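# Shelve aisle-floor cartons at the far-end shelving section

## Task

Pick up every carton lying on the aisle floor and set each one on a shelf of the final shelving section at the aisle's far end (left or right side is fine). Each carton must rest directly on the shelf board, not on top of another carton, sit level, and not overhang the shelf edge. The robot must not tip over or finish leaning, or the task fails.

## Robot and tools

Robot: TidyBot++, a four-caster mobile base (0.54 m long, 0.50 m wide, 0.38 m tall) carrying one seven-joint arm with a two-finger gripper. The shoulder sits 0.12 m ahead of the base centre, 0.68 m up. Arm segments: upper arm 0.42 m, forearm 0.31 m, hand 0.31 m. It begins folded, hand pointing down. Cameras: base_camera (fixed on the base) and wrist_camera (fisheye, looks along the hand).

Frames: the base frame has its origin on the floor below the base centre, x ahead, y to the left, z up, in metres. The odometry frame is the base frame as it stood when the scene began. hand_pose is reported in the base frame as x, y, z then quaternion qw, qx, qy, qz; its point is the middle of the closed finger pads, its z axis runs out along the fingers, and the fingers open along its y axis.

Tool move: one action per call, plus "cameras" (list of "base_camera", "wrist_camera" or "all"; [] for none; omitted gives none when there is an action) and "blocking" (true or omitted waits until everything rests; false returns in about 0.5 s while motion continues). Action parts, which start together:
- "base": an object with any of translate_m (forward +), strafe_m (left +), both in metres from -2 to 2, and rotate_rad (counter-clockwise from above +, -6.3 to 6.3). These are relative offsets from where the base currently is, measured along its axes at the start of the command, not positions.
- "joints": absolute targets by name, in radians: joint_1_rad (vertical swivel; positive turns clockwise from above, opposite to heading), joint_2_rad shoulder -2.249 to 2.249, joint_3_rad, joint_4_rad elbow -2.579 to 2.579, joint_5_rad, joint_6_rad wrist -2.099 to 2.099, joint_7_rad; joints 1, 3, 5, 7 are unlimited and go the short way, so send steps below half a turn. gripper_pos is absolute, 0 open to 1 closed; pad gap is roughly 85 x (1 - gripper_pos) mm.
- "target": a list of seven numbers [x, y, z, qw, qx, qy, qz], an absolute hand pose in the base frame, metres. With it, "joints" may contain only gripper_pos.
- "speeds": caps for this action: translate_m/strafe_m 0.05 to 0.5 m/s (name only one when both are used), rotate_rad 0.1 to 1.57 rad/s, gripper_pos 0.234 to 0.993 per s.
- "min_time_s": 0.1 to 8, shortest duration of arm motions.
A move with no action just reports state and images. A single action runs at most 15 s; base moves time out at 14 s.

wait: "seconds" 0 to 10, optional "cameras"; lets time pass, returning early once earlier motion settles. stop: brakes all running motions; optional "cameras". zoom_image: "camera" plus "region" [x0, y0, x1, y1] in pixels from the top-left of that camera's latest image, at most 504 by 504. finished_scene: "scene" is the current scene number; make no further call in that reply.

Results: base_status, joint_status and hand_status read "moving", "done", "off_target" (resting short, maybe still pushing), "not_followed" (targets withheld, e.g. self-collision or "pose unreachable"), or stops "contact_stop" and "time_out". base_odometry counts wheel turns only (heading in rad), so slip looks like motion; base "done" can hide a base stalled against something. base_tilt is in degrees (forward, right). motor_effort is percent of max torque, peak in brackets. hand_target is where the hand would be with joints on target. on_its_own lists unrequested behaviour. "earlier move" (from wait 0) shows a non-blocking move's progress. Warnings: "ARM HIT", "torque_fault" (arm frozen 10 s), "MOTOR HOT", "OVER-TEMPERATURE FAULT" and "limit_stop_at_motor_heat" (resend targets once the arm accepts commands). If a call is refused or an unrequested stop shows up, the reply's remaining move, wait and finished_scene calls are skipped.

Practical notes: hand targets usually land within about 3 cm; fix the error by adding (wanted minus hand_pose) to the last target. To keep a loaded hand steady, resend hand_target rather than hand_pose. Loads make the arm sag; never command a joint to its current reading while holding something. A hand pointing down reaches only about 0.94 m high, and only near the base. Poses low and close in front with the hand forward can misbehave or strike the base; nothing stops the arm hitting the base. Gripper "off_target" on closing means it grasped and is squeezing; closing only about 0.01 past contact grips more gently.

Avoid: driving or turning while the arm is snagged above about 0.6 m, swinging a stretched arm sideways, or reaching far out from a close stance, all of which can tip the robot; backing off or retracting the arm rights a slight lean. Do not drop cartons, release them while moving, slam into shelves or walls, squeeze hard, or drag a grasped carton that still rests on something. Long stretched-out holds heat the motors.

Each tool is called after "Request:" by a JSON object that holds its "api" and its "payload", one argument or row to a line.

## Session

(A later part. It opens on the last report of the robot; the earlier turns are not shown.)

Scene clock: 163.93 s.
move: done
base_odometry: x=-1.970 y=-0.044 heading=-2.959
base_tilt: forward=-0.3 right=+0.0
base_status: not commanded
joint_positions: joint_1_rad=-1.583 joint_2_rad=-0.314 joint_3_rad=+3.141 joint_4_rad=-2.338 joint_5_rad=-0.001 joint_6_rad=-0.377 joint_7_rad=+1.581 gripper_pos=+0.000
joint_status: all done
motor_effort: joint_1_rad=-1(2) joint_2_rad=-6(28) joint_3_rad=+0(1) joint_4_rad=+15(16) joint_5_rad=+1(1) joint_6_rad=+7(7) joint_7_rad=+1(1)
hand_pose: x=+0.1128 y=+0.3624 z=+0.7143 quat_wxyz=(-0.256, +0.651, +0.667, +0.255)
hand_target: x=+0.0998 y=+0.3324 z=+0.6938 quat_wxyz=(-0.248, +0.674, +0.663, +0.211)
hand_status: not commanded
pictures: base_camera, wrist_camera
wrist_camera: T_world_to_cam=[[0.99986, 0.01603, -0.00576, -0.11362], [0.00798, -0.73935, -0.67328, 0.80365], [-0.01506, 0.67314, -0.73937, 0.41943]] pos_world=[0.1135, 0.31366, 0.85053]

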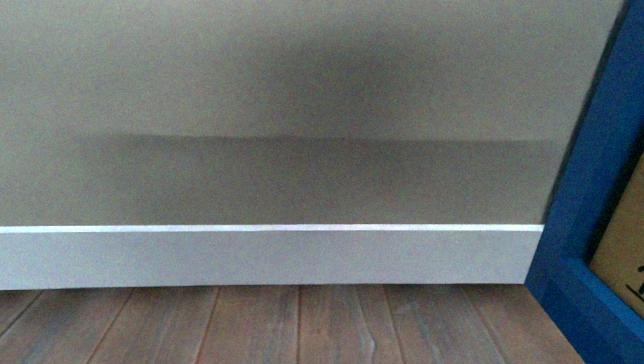

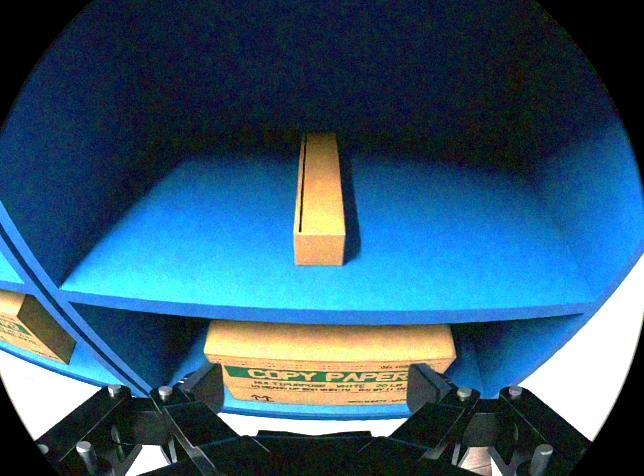

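Request:
{"api": "move", "payload": {
  "base": {"translate_m": -0.686, "strafe_m": 0.128},
  "joints": {"joint_1_rad": 0.01},
  "min_time_s": 2.5
}}

Request:
{"api": "move", "payload": {
  "base": {"translate_m": -1.159, "strafe_m": -0.05}
}}

Request:
{"api": "move", "payload": {
  "base": {"translate_m": 0.02, "strafe_m": -0.312, "rotate_rad": 0.033},
  "joints": {"joint_2_rad": 1.45, "joint_4_rad": -1.78, "joint_6_rad": 0.86},
  "min_time_s": 2.5,
  "cameras": ["all"]
}}

Scene clock: 175.53 s.
move: done
base_odometry: x=-1.272 y=-0.046 heading=-2.959
base_tilt: forward=-0.3 right=+0.1
base_status: done
joint_positions: joint_1_rad=-0.014 joint_2_rad=-0.319 joint_3_rad=+3.141 joint_4_rad=-2.340 joint_5_rad=-0.001 joint_6_rad=-0.380 joint_7_rad=+1.581 gripper_pos=+0.000
joint_status: all done
motor_effort: joint_1_rad=-1(2) joint_2_rad=-7(8) joint_3_rad=+0(1) joint_4_rad=+16(16) joint_5_rad=+1(1) joint_6_rad=+6(7) joint_7_rad=+1(1)
hand_pose: x=+0.4802 y=+0.0065 z=+0.7149 quat_wxyz=(-0.001, +0.932, +0.011, +0.362)
hand_target: x=+0.4519 y=+0.0061 z=+0.6938 quat_wxyz=(-0.019, +0.945, -0.026, +0.325)
hand_status: not commanded
pictures: none

Scene clock: 179.17 s.
move: done
base_odometry: x=-0.141 y=+0.213 heading=-2.959
base_tilt: forward=-0.3 right=+0.1
base_status: done
joint_positions: joint_1_rad=-0.014 joint_2_rad=-0.322 joint_3_rad=+3.141 joint_4_rad=-2.341 joint_5_rad=-0.001 joint_6_rad=-0.381 joint_7_rad=+1.581 gripper_pos=+0.000
joint_status: not commanded
motor_effort: joint_1_rad=-1(2) joint_2_rad=-6(8) joint_3_rad=+1(1) joint_4_rad=+15(16) joint_5_rad=+1(1) joint_6_rad=+6(7) joint_7_rad=+0(1)
hand_pose: x=+0.4793 y=+0.0065 z=+0.7150 quat_wxyz=(-0.001, +0.932, +0.011, +0.362)
hand_target: x=+0.4519 y=+0.0061 z=+0.6938 quat_wxyz=(-0.019, +0.945, -0.026, +0.325)
hand_status: not commanded
pictures: none

Scene clock: 182.47 s.
move: done
base_odometry: x=-0.217 y=+0.517 heading=-2.927
base_tilt: forward=-0.3 right=+0.1
base_status: done
joint_positions: joint_1_rad=-0.004 joint_2_rad=+1.409 joint_3_rad=+3.142 joint_4_rad=-1.803 joint_5_rad=-0.001 joint_6_rad=+0.779 joint_7_rad=+1.581 gripper_pos=+0.000
joint_status: all done
motor_effort: joint_1_rad=-2(3) joint_2_rad=-34(37) joint_3_rad=-1(2) joint_4_rad=+2(16) joint_5_rad=+1(2) joint_6_rad=+6(7) joint_7_rad=+1(1)
hand_pose: x=+0.7144 y=+0.0036 z=+0.1994 quat_wxyz=(+0.001, +0.938, +0.007, +0.347)
hand_target: x=+0.7254 y=-0.0189 z=+0.1963 quat_wxyz=(+0.016, +0.926, -0.031, +0.376)
hand_status: not commanded
pictures: base_camera, wrist_camera
wrist_camera: T_world_to_cam=[[0.00678, -0.99996, -0.00507, 0.00067], [-0.76034, -0.00186, -0.64953, 0.72847], [0.64949, 0.00826, -0.76032, -0.17878]] pos_world=[0.66999, 0.0035, 0.33724]

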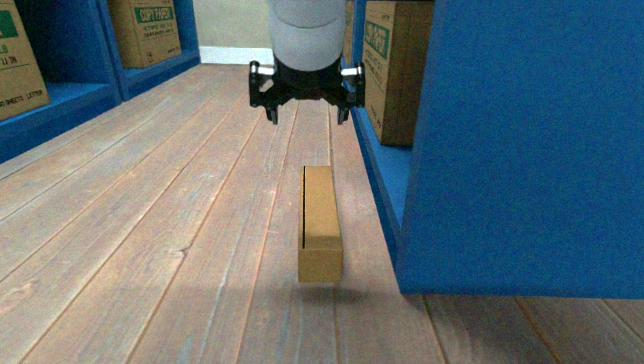

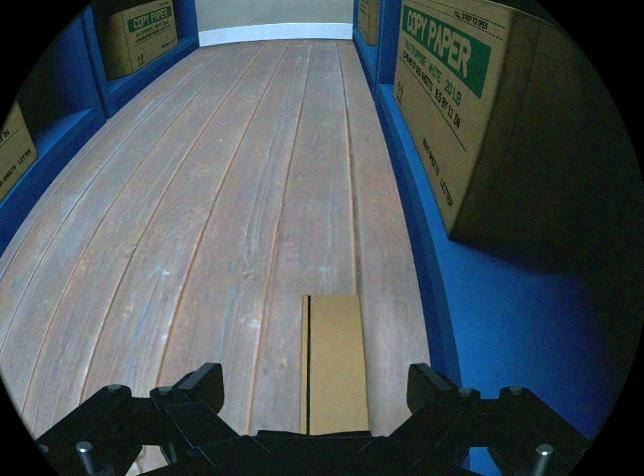

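Request:
{"api": "move", "payload": {
  "base": {"translate_m": 0.007, "strafe_m": -0.016},
  "joints": {"joint_2_rad": 1.72, "joint_4_rad": -1.545, "joint_6_rad": 0.86},
  "min_time_s": 2,
  "cameras": ["wrist_camera"]
}}

Scene clock: 187.57 s.
move: done
base_odometry: x=-0.228 y=+0.531 heading=-2.927
base_tilt: forward=-0.3 right=+0.1
base_status: done
joint_positions: joint_1_rad=+0.008 joint_2_rad=+1.678 joint_3_rad=+3.144 joint_4_rad=-1.566 joint_5_rad=-0.001 joint_6_rad=+0.783 joint_7_rad=+1.581 gripper_pos=+0.000
joint_status: all done
motor_effort: joint_1_rad=-1(4) joint_2_rad=-34(36) joint_3_rad=-1(3) joint_4_rad=+1(3) joint_5_rad=+1(2) joint_6_rad=+6(7) joint_7_rad=+1(1)
hand_pose: x=+0.7009 y=-0.0048 z=+0.0821 quat_wxyz=(+0.004, +0.943, +0.001, +0.334)
hand_target: x=+0.7050 y=-0.0187 z=+0.0767 quat_wxyz=(+0.016, +0.932, -0.031, +0.360)
hand_status: not commanded
wrist_camera: T_world_to_cam=[[-0.00664, -0.99997, -0.00357, 0.00107], [-0.77801, 0.00741, -0.62821, 0.65264], [0.62821, -0.00139, -0.77804, -0.24285]] pos_world=[0.66033, -0.0041, 0.22104]

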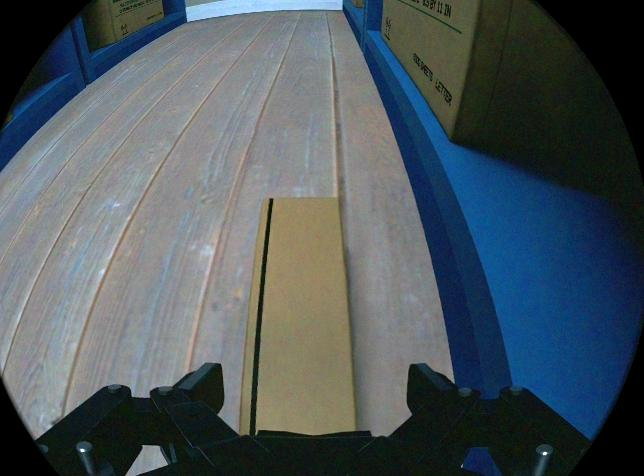

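Request:
{"api": "move", "payload": {
  "base": {"strafe_m": 0.008},
  "speeds": {"strafe_m": 0.1},
  "cameras": ["wrist_camera"]
}}

Scene clock: 189.47 s.
move: done
base_odometry: x=-0.226 y=+0.523 heading=-2.927
base_tilt: forward=-0.3 right=+0.0
base_status: done
joint_positions: joint_1_rad=+0.008 joint_2_rad=+1.678 joint_3_rad=+3.142 joint_4_rad=-1.566 joint_5_rad=-0.002 joint_6_rad=+0.783 joint_7_rad=+1.581 gripper_pos=+0.000
joint_status: not commanded
motor_effort: joint_1_rad=-1(4) joint_2_rad=-33(35) joint_3_rad=+0(3) joint_4_rad=+1(1) joint_5_rad=+1(2) joint_6_rad=+6(6) joint_7_rad=+1(1)
hand_pose: x=+0.7010 y=-0.0038 z=+0.0822 quat_wxyz=(+0.004, +0.943, +0.001, +0.334)
hand_target: x=+0.7050 y=-0.0187 z=+0.0767 quat_wxyz=(+0.016, +0.932, -0.031, +0.360)
hand_status: not commanded
wrist_camera: T_world_to_cam=[[-0.0064, -0.99997, -0.00494, 0.00202], [-0.77784, 0.00809, -0.62841, 0.65271], [0.62843, -0.00018, -0.77787, -0.24302]] pos_world=[0.66043, -0.0033, 0.22115]

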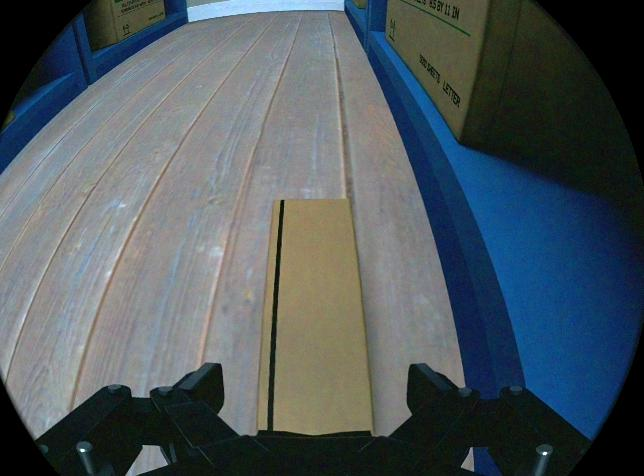

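Request:
{"api": "move", "payload": {
  "joints": {"joint_2_rad": 1.835, "joint_4_rad": -1.425, "joint_6_rad": 0.86},
  "min_time_s": 1.5
}}

Request:
{"api": "move", "payload": {
  "joints": {"gripper_pos": 0.32},
  "speeds": {"gripper_pos": 0.234},
  "cameras": ["wrist_camera"]
}}

Request:
{"api": "move", "payload": {
  "joints": {"gripper_pos": 0.342},
  "speeds": {"gripper_pos": 0.234}
}}

Request:
{"api": "move", "payload": {
  "joints": {"joint_2_rad": 1.58, "joint_4_rad": -1.62, "joint_6_rad": 0.72},
  "min_time_s": 1.5,
  "cameras": ["base_camera"]
}}

Scene clock: 192.97 s.
move: done
base_odometry: x=-0.226 y=+0.523 heading=-2.927
base_tilt: forward=-0.2 right=+0.1
base_status: not commanded
joint_positions: joint_1_rad=+0.008 joint_2_rad=+1.790 joint_3_rad=+3.142 joint_4_rad=-1.447 joint_5_rad=-0.002 joint_6_rad=+0.783 joint_7_rad=+1.581 gripper_pos=+0.000
joint_status: all done
motor_effort: joint_1_rad=-1(1) joint_2_rad=-33(35) joint_3_rad=-1(2) joint_4_rad=+1(2) joint_5_rad=+1(2) joint_6_rad=+6(7) joint_7_rad=+0(1)
hand_pose: x=+0.6972 y=-0.0037 z=+0.0368 quat_wxyz=(+0.004, +0.941, +0.001, +0.337)
hand_target: x=+0.6977 y=-0.0186 z=+0.0303 quat_wxyz=(+0.016, +0.931, -0.031, +0.362)
hand_status: not commanded
pictures: none

Scene clock: 194.90 s.
move: done
base_odometry: x=-0.226 y=+0.523 heading=-2.927
base_tilt: forward=-0.3 right=+0.1
base_status: not commanded
joint_positions: joint_1_rad=+0.008 joint_2_rad=+1.790 joint_3_rad=+3.142 joint_4_rad=-1.447 joint_5_rad=-0.002 joint_6_rad=+0.783 joint_7_rad=+1.581 gripper_pos=+0.319
joint_status: all done
motor_effort: joint_1_rad=-1(2) joint_2_rad=-34(34) joint_3_rad=-1(2) joint_4_rad=+1(1) joint_5_rad=+1(2) joint_6_rad=+6(6) joint_7_rad=+0(1)
hand_pose: x=+0.6973 y=-0.0037 z=+0.0368 quat_wxyz=(+0.004, +0.941, +0.001, +0.337)
hand_target: x=+0.6977 y=-0.0186 z=+0.0303 quat_wxyz=(+0.016, +0.931, -0.031, +0.362)
hand_status: not commanded
wrist_camera: T_world_to_cam=[[-0.00637, -0.99997, -0.00499, 0.00185], [-0.77336, 0.00809, -0.63391, 0.6183], [0.63393, -0.00018, -0.77339, -0.27995]] pos_world=[0.65565, -0.0032, 0.17544]

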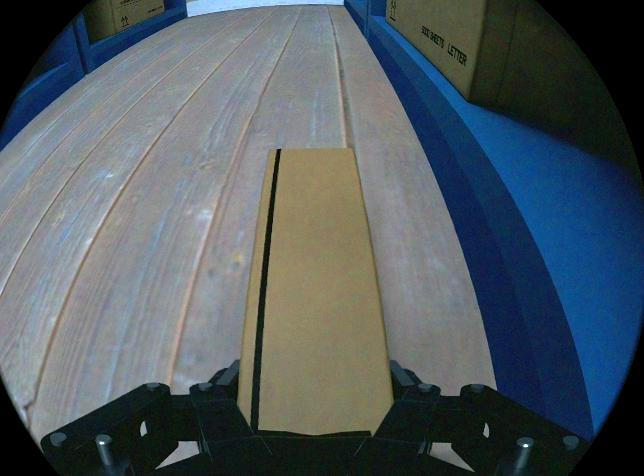

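Scene clock: 195.93 s.
move: done
base_odometry: x=-0.226 y=+0.523 heading=-2.927
base_tilt: forward=-0.3 right=+0.0
base_status: not commanded
joint_positions: joint_1_rad=+0.008 joint_2_rad=+1.790 joint_3_rad=+3.142 joint_4_rad=-1.447 joint_5_rad=-0.002 joint_6_rad=+0.785 joint_7_rad=+1.581 gripper_pos=+0.340
joint_status: all done
motor_effort: joint_1_rad=-1(2) joint_2_rad=-33(34) joint_3_rad=-1(1) joint_4_rad=+1(2) joint_5_rad=+1(2) joint_6_rad=+5(6) joint_7_rad=+1(1)
hand_pose: x=+0.6977 y=-0.0037 z=+0.0371 quat_wxyz=(+0.004, +0.941, +0.001, +0.338)
hand_target: x=+0.6977 y=-0.0186 z=+0.0303 quat_wxyz=(+0.016, +0.931, -0.031, +0.362)
hand_status: not commanded
pictures: none

Scene clock: 198.00 s.
move: done
base_odometry: x=-0.226 y=+0.523 heading=-2.927
base_tilt: forward=-0.3 right=+0.0
base_status: not commanded
joint_positions: joint_1_rad=+0.008 joint_2_rad=+1.631 joint_3_rad=+3.142 joint_4_rad=-1.601 joint_5_rad=-0.002 joint_6_rad=+0.783 joint_7_rad=+1.581 gripper_pos=+0.340
joint_status: all done
motor_effort: joint_1_rad=-1(1) joint_2_rad=-35(36) joint_3_rad=-1(2) joint_4_rad=+1(2) joint_5_rad=+1(2) joint_6_rad=+6(7) joint_7_rad=+1(1)
hand_pose: x=+0.7092 y=-0.0038 z=+0.1037 quat_wxyz=(+0.004, +0.941, +0.001, +0.339)
hand_target: x=+0.7122 y=-0.0169 z=+0.1185 quat_wxyz=(+0.013, +0.945, -0.032, +0.325)
hand_status: not commanded

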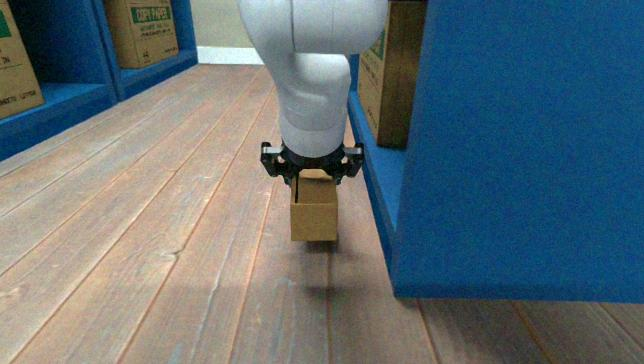

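Request:
{"api": "move", "payload": {
  "base": {"translate_m": -0.006, "strafe_m": 0.26, "rotate_rad": -0.032},
  "joints": {"joint_1_rad": 0.0, "joint_2_rad": -0.34, "joint_4_rad": -2.37, "joint_6_rad": -0.45},
  "min_time_s": 3
}}

Request:
{"api": "move", "payload": {
  "base": {"translate_m": 1.662, "strafe_m": -0.017},
  "cameras": ["all"]
}}

Scene clock: 207.30 s.
move: done
base_odometry: x=-0.165 y=+0.270 heading=-2.959
base_tilt: forward=-0.3 right=+0.0
base_status: done
joint_positions: joint_1_rad=+0.006 joint_2_rad=-0.311 joint_3_rad=+3.141 joint_4_rad=-2.339 joint_5_rad=-0.003 joint_6_rad=-0.375 joint_7_rad=+1.581 gripper_pos=+0.340
joint_status: all done
motor_effort: joint_1_rad=-1(6) joint_2_rad=-7(38) joint_3_rad=+0(4) joint_4_rad=+16(16) joint_5_rad=+1(2) joint_6_rad=+7(8) joint_7_rad=+0(1)
hand_pose: x=+0.4817 y=-0.0001 z=+0.7133 quat_wxyz=(+0.002, +0.933, +0.001, +0.361)
hand_target: x=+0.4519 y=+0.0095 z=+0.6938 quat_wxyz=(-0.021, +0.945, -0.021, +0.325)
hand_status: not commanded
pictures: none

Scene clock: 211.93 s.
move: done
base_odometry: x=-1.802 y=-0.015 heading=-2.959
base_tilt: forward=-0.3 right=+0.1
base_status: done
joint_positions: joint_1_rad=+0.006 joint_2_rad=-0.317 joint_3_rad=+3.141 joint_4_rad=-2.342 joint_5_rad=-0.003 joint_6_rad=-0.381 joint_7_rad=+1.581 gripper_pos=+0.340
joint_status: not commanded
motor_effort: joint_1_rad=+0(2) joint_2_rad=-7(9) joint_3_rad=+0(1) joint_4_rad=+16(17) joint_5_rad=+1(1) joint_6_rad=+7(7) joint_7_rad=+1(1)
hand_pose: x=+0.4792 y=-0.0001 z=+0.7130 quat_wxyz=(+0.002, +0.933, +0.001, +0.360)
hand_target: x=+0.4519 y=+0.0095 z=+0.6938 quat_wxyz=(-0.021, +0.945, -0.021, +0.325)
hand_status: not commanded
pictures: base_camera, wrist_camera
wrist_camera: T_world_to_cam=[[-0.00353, -0.99996, -0.00806, 0.00817], [-0.74206, 0.00802, -0.67029, 0.8893], [0.67033, 0.00362, -0.74205, 0.34145]] pos_world=[0.43105, -0.0002, 0.84953]

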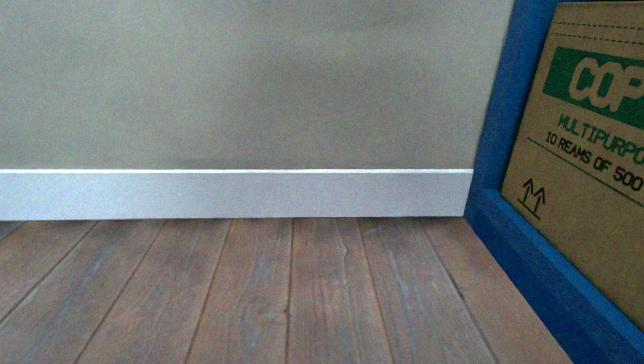

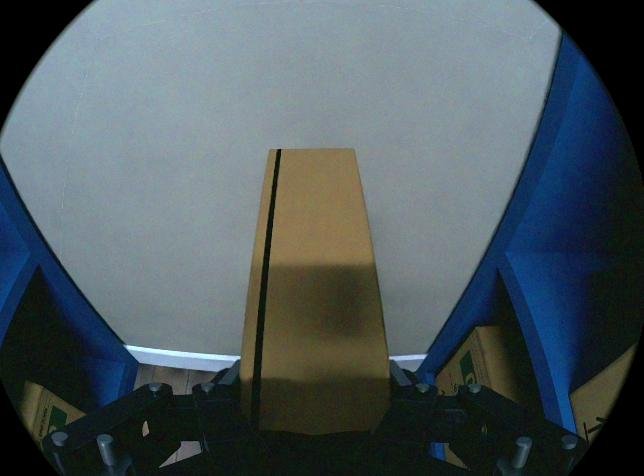

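Request:
{"api": "move", "payload": {
  "joints": {"joint_1_rad": -1.60},
  "min_time_s": 2.5
}}

Request:
{"api": "move", "payload": {
  "joints": {"joint_2_rad": 0.16, "joint_4_rad": -2.31, "joint_6_rad": 0.08},
  "min_time_s": 2,
  "cameras": ["wrist_camera"]
}}

Scene clock: 217.47 s.
move: done
base_odometry: x=-1.802 y=-0.015 heading=-2.959
base_tilt: forward=-0.3 right=+0.1
base_status: not commanded
joint_positions: joint_1_rad=-1.576 joint_2_rad=-0.317 joint_3_rad=+3.141 joint_4_rad=-2.342 joint_5_rad=-0.003 joint_6_rad=-0.381 joint_7_rad=+1.581 gripper_pos=+0.340
joint_status: all done
motor_effort: joint_1_rad=-1(2) joint_2_rad=-7(8) joint_3_rad=+0(1) joint_4_rad=+16(16) joint_5_rad=+1(2) joint_6_rad=+7(7) joint_7_rad=+1(1)
hand_pose: x=+0.1150 y=+0.3602 z=+0.7130 quat_wxyz=(-0.254, +0.655, +0.665, +0.254)
hand_target: x=+0.0998 y=+0.3324 z=+0.6938 quat_wxyz=(-0.248, +0.674, +0.663, +0.211)
hand_status: not commanded
pictures: none

Scene clock: 220.07 s.
move: done
base_odometry: x=-1.802 y=-0.015 heading=-2.959
base_tilt: forward=-0.3 right=+0.0
base_status: not commanded
joint_positions: joint_1_rad=-1.576 joint_2_rad=+0.134 joint_3_rad=+3.141 joint_4_rad=-2.340 joint_5_rad=-0.003 joint_6_rad=-0.003 joint_7_rad=+1.581 gripper_pos=+0.340
joint_status: all done
motor_effort: joint_1_rad=+0(2) joint_2_rad=-17(18) joint_3_rad=+0(1) joint_4_rad=+12(16) joint_5_rad=+1(1) joint_6_rad=+6(7) joint_7_rad=+0(1)
hand_pose: x=+0.1147 y=+0.4429 z=+0.6070 quat_wxyz=(-0.231, +0.664, +0.673, +0.231)
hand_target: x=+0.1053 y=+0.4750 z=+0.6237 quat_wxyz=(-0.269, +0.668, +0.647, +0.249)
hand_status: not commanded
wrist_camera: T_world_to_cam=[[0.99995, 0.00672, -0.00779, -0.1121], [0.00049, -0.78753, -0.61628, 0.7785], [-0.01028, 0.61624, -0.78749, 0.33988]] pos_world=[0.1152, 0.4044, 0.74655]

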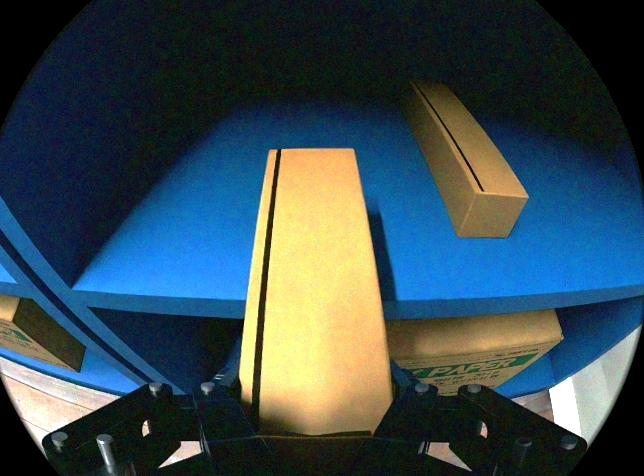

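Request:
{"api": "move", "payload": {
  "joints": {"joint_2_rad": 0.671, "joint_4_rad": -1.524, "joint_6_rad": -0.347},
  "min_time_s": 2.5,
  "cameras": ["wrist_camera"]
}}

Request:
{"api": "move", "payload": {
  "joints": {"joint_2_rad": 0.700, "joint_4_rad": -1.535, "joint_6_rad": -0.165},
  "min_time_s": 1.5
}}

Request:
{"api": "move", "payload": {
  "joints": {"joint_2_rad": 0.718, "joint_4_rad": -1.54, "joint_6_rad": -0.147},
  "min_time_s": 1.5
}}

Scene clock: 227.83 s.
move: done
base_odometry: x=-1.802 y=-0.015 heading=-2.959
base_tilt: forward=-0.3 right=+0.0
base_status: not commanded
joint_positions: joint_1_rad=-1.576 joint_2_rad=+0.631 joint_3_rad=+3.141 joint_4_rad=-1.556 joint_5_rad=-0.003 joint_6_rad=-0.274 joint_7_rad=+1.581 gripper_pos=+0.340
joint_status: all done
motor_effort: joint_1_rad=-1(2) joint_2_rad=-34(35) joint_3_rad=-1(1) joint_4_rad=+15(15) joint_5_rad=+1(2) joint_6_rad=+6(7) joint_7_rad=+0(1)
hand_pose: x=+0.1129 y=+0.7004 z=+0.5977 quat_wxyz=(-0.236, +0.662, +0.671, +0.236)
hand_target: x=+0.0911 y=+0.6920 z=+0.5708 quat_wxyz=(-0.224, +0.682, +0.668, +0.193)
hand_status: not commanded
wrist_camera: T_world_to_cam=[[0.99993, 0.0073, -0.00887, -0.11178], [0.00011, -0.77816, -0.62806, 0.9761], [-0.01149, 0.62802, -0.77811, 0.16011]] pos_world=[0.1135, 0.65983, 0.73664]

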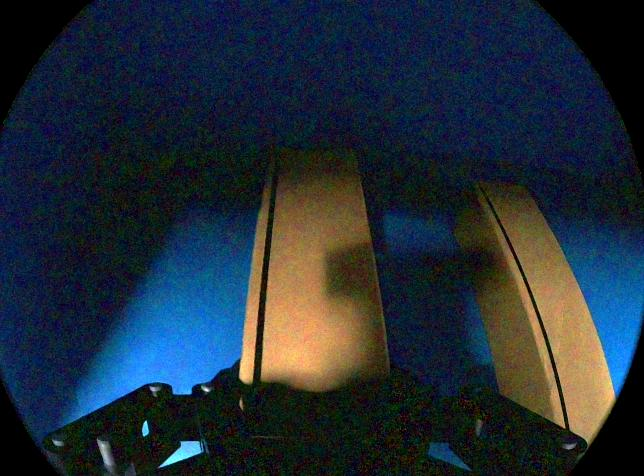

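Scene clock: 229.63 s.
move: done
base_odometry: x=-1.802 y=-0.015 heading=-2.959
base_tilt: forward=-0.3 right=+0.0
base_status: not commanded
joint_positions: joint_1_rad=-1.576 joint_2_rad=+0.655 joint_3_rad=+3.141 joint_4_rad=-1.556 joint_5_rad=-0.003 joint_6_rad=-0.243 joint_7_rad=+1.581 gripper_pos=+0.340
joint_status: all done
motor_effort: joint_1_rad=-1(1) joint_2_rad=-35(36) joint_3_rad=-1(1) joint_4_rad=+14(15) joint_5_rad=+1(1) joint_6_rad=+7(7) joint_7_rad=+0(1)
hand_pose: x=+0.1129 y=+0.7058 z=+0.5873 quat_wxyz=(-0.239, +0.661, +0.670, +0.238)
hand_target: x=+0.0933 y=+0.7285 z=+0.5804 quat_wxyz=(-0.270, +0.668, +0.650, +0.241)
hand_status: not commanded
pictures: none

Scene clock: 231.43 s.
move: done
base_odometry: x=-1.802 y=-0.015 heading=-2.959
base_tilt: forward=-0.2 right=+0.1
base_status: not commanded
joint_positions: joint_1_rad=-1.576 joint_2_rad=+0.672 joint_3_rad=+3.141 joint_4_rad=-1.556 joint_5_rad=-0.003 joint_6_rad=-0.229 joint_7_rad=+1.581 gripper_pos=+0.340
joint_status: all done
motor_effort: joint_1_rad=-1(2) joint_2_rad=-35(36) joint_3_rad=-1(1) joint_4_rad=+14(15) joint_5_rad=+1(1) joint_6_rad=+6(7) joint_7_rad=+1(1)
hand_pose: x=+0.1129 y=+0.7074 z=+0.5774 quat_wxyz=(-0.237, +0.662, +0.671, +0.237)
hand_target: x=+0.0937 y=+0.7286 z=+0.5687 quat_wxyz=(-0.268, +0.668, +0.651, +0.240)
hand_status: not commanded
pictures: none

Request:
{"api": "move", "payload": {
  "joints": {"joint_2_rad": 0.727, "joint_6_rad": -0.139},
  "min_time_s": 1
}}

Request:
{"api": "move", "payload": {
  "joints": {"joint_2_rad": 0.737, "joint_6_rad": -0.131},
  "min_time_s": 1
}}

Request:
{"api": "move", "payload": {
  "joints": {"joint_2_rad": 0.745, "joint_6_rad": -0.14},
  "min_time_s": 1
}}

Scene clock: 234.60 s.
move: done
base_odometry: x=-1.802 y=-0.015 heading=-2.959
base_tilt: forward=-0.3 right=+0.0
base_status: not commanded
joint_positions: joint_1_rad=-1.576 joint_2_rad=+0.680 joint_3_rad=+3.141 joint_4_rad=-1.556 joint_5_rad=-0.003 joint_6_rad=-0.220 joint_7_rad=+1.581 gripper_pos=+0.340
joint_status: all done
motor_effort: joint_1_rad=-1(1) joint_2_rad=-36(36) joint_3_rad=+0(1) joint_4_rad=+14(14) joint_5_rad=+1(1) joint_6_rad=+6(7) joint_7_rad=+1(1)
hand_pose: x=+0.1129 y=+0.7087 z=+0.5736 quat_wxyz=(-0.238, +0.661, +0.671, +0.237)
hand_target: x=+0.0938 y=+0.7294 z=+0.5639 quat_wxyz=(-0.268, +0.669, +0.651, +0.240)
hand_status: not commanded
pictures: none

Scene clock: 235.90 s.
move: done
base_odometry: x=-1.802 y=-0.015 heading=-2.959
base_tilt: forward=-0.3 right=+0.0
base_status: not commanded
joint_positions: joint_1_rad=-1.576 joint_2_rad=+0.684 joint_3_rad=+3.141 joint_4_rad=-1.556 joint_5_rad=-0.003 joint_6_rad=-0.211 joint_7_rad=+1.581 gripper_pos=+0.340
joint_status: all done
motor_effort: joint_1_rad=-1(1) joint_2_rad=-35(36) joint_3_rad=-1(1) joint_4_rad=+14(14) joint_5_rad=+1(1) joint_6_rad=+6(7) joint_7_rad=+0(1)
hand_pose: x=+0.1129 y=+0.7105 z=+0.5730 quat_wxyz=(-0.240, +0.661, +0.670, +0.239)
hand_target: x=+0.0939 y=+0.7300 z=+0.5582 quat_wxyz=(-0.267, +0.669, +0.651, +0.240)
hand_status: not commanded
pictures: none

Scene clock: 237.20 s.
move: done
base_odometry: x=-1.802 y=-0.015 heading=-2.959
base_tilt: forward=-0.3 right=+0.0
base_status: not commanded
joint_positions: joint_1_rad=-1.576 joint_2_rad=+0.684 joint_3_rad=+3.141 joint_4_rad=-1.556 joint_5_rad=-0.003 joint_6_rad=-0.211 joint_7_rad=+1.581 gripper_pos=+0.340
joint_status: all done
motor_effort: joint_1_rad=-1(2) joint_2_rad=-32(35) joint_3_rad=+0(2) joint_4_rad=+13(14) joint_5_rad=+1(1) joint_6_rad=+5(6) joint_7_rad=+0(1)
hand_pose: x=+0.1129 y=+0.7105 z=+0.5728 quat_wxyz=(-0.239, +0.661, +0.670, +0.239)
hand_target: x=+0.0938 y=+0.7269 z=+0.5505 quat_wxyz=(-0.261, +0.671, +0.653, +0.234)
hand_status: not commanded
pictures: none

Contact confirmed. Release and retract.

Request:
{"api": "move", "payload": {
  "joints": {"gripper_pos": 0.1, "joint_2_rad": 0.728},
  "speeds": {"gripper_pos": 0.234}
}}

Request:
{"api": "move", "payload": {
  "joints": {"gripper_pos": 0.0, "joint_2_rad": 0.32, "joint_4_rad": -1.855, "joint_6_rad": -0.31},
  "min_time_s": 2.5
}}

Request:
{"api": "move", "payload": {
  "joints": {"joint_2_rad": -0.34, "joint_4_rad": -2.37, "joint_6_rad": -0.45},
  "min_time_s": 2,
  "cameras": ["all"]
}}

Scene clock: 240.03 s.
move: done
base_odometry: x=-1.802 y=-0.015 heading=-2.959
base_tilt: forward=-0.3 right=+0.0
base_status: not commanded
joint_positions: joint_1_rad=-1.576 joint_2_rad=+0.685 joint_3_rad=+3.141 joint_4_rad=-1.556 joint_5_rad=-0.003 joint_6_rad=-0.211 joint_7_rad=+1.581 gripper_pos=+0.100
joint_status: all done
motor_effort: joint_1_rad=-2(2) joint_2_rad=-35(36) joint_3_rad=+0(1) joint_4_rad=+14(14) joint_5_rad=+1(1) joint_6_rad=+6(6) joint_7_rad=+0(1)
hand_pose: x=+0.1129 y=+0.7104 z=+0.5723 quat_wxyz=(-0.239, +0.661, +0.670, +0.239)
hand_target: x=+0.0938 y=+0.7290 z=+0.5629 quat_wxyz=(-0.267, +0.669, +0.651, +0.239)
hand_status: not commanded
pictures: none

Scene clock: 242.87 s.
move: done
base_odometry: x=-1.802 y=-0.015 heading=-2.959
base_tilt: forward=-0.3 right=+0.0
base_status: not commanded
joint_positions: joint_1_rad=-1.576 joint_2_rad=+0.367 joint_3_rad=+3.141 joint_4_rad=-1.824 joint_5_rad=-0.003 joint_6_rad=-0.239 joint_7_rad=+1.581 gripper_pos=+0.000
joint_status: all done
motor_effort: joint_1_rad=-1(1) joint_2_rad=-27(36) joint_3_rad=+0(1) joint_4_rad=+14(15) joint_5_rad=+1(1) joint_6_rad=+6(7) joint_7_rad=+1(1)
hand_pose: x=+0.1134 y=+0.6101 z=+0.6563 quat_wxyz=(-0.247, +0.658, +0.667, +0.246)
hand_target: x=+0.0950 y=+0.5807 z=+0.6562 quat_wxyz=(-0.244, +0.676, +0.662, +0.212)
hand_status: not commanded
pictures: none

Scene clock: 245.17 s.
move: done
base_odometry: x=-1.802 y=-0.015 heading=-2.959
base_tilt: forward=-0.3 right=+0.0
base_status: not commanded
joint_positions: joint_1_rad=-1.576 joint_2_rad=-0.314 joint_3_rad=+3.141 joint_4_rad=-2.338 joint_5_rad=-0.003 joint_6_rad=-0.377 joint_7_rad=+1.581 gripper_pos=+0.000
joint_status: all done
motor_effort: joint_1_rad=-1(2) joint_2_rad=-6(28) joint_3_rad=+0(1) joint_4_rad=+15(17) joint_5_rad=+1(1) joint_6_rad=+6(7) joint_7_rad=+0(1)
hand_pose: x=+0.1149 y=+0.3625 z=+0.7143 quat_wxyz=(-0.256, +0.654, +0.664, +0.255)
hand_target: x=+0.0998 y=+0.3324 z=+0.6938 quat_wxyz=(-0.248, +0.674, +0.663, +0.211)
hand_status: not commanded
pictures: base_camera, wrist_camera
wrist_camera: T_world_to_cam=[[0.99993, 0.00818, -0.00807, -0.11119], [0.00061, -0.73937, -0.6733, 0.80458], [-0.01148, 0.67325, -0.73933, 0.41891]] pos_world=[0.1155, 0.31376, 0.85053]

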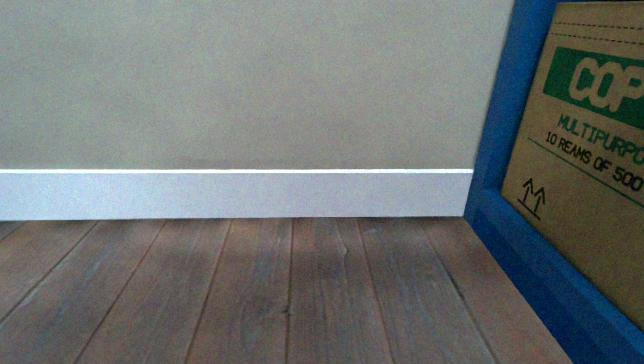

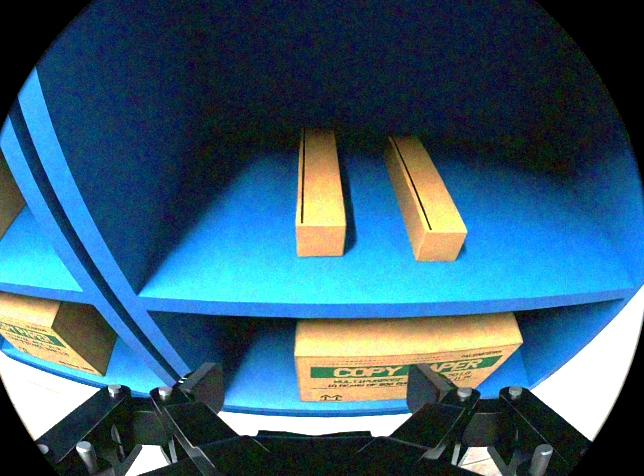

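Request:
{"api": "finished_scene", "payload": {
  "scene": 2
}}

The scene is finished: the task was done.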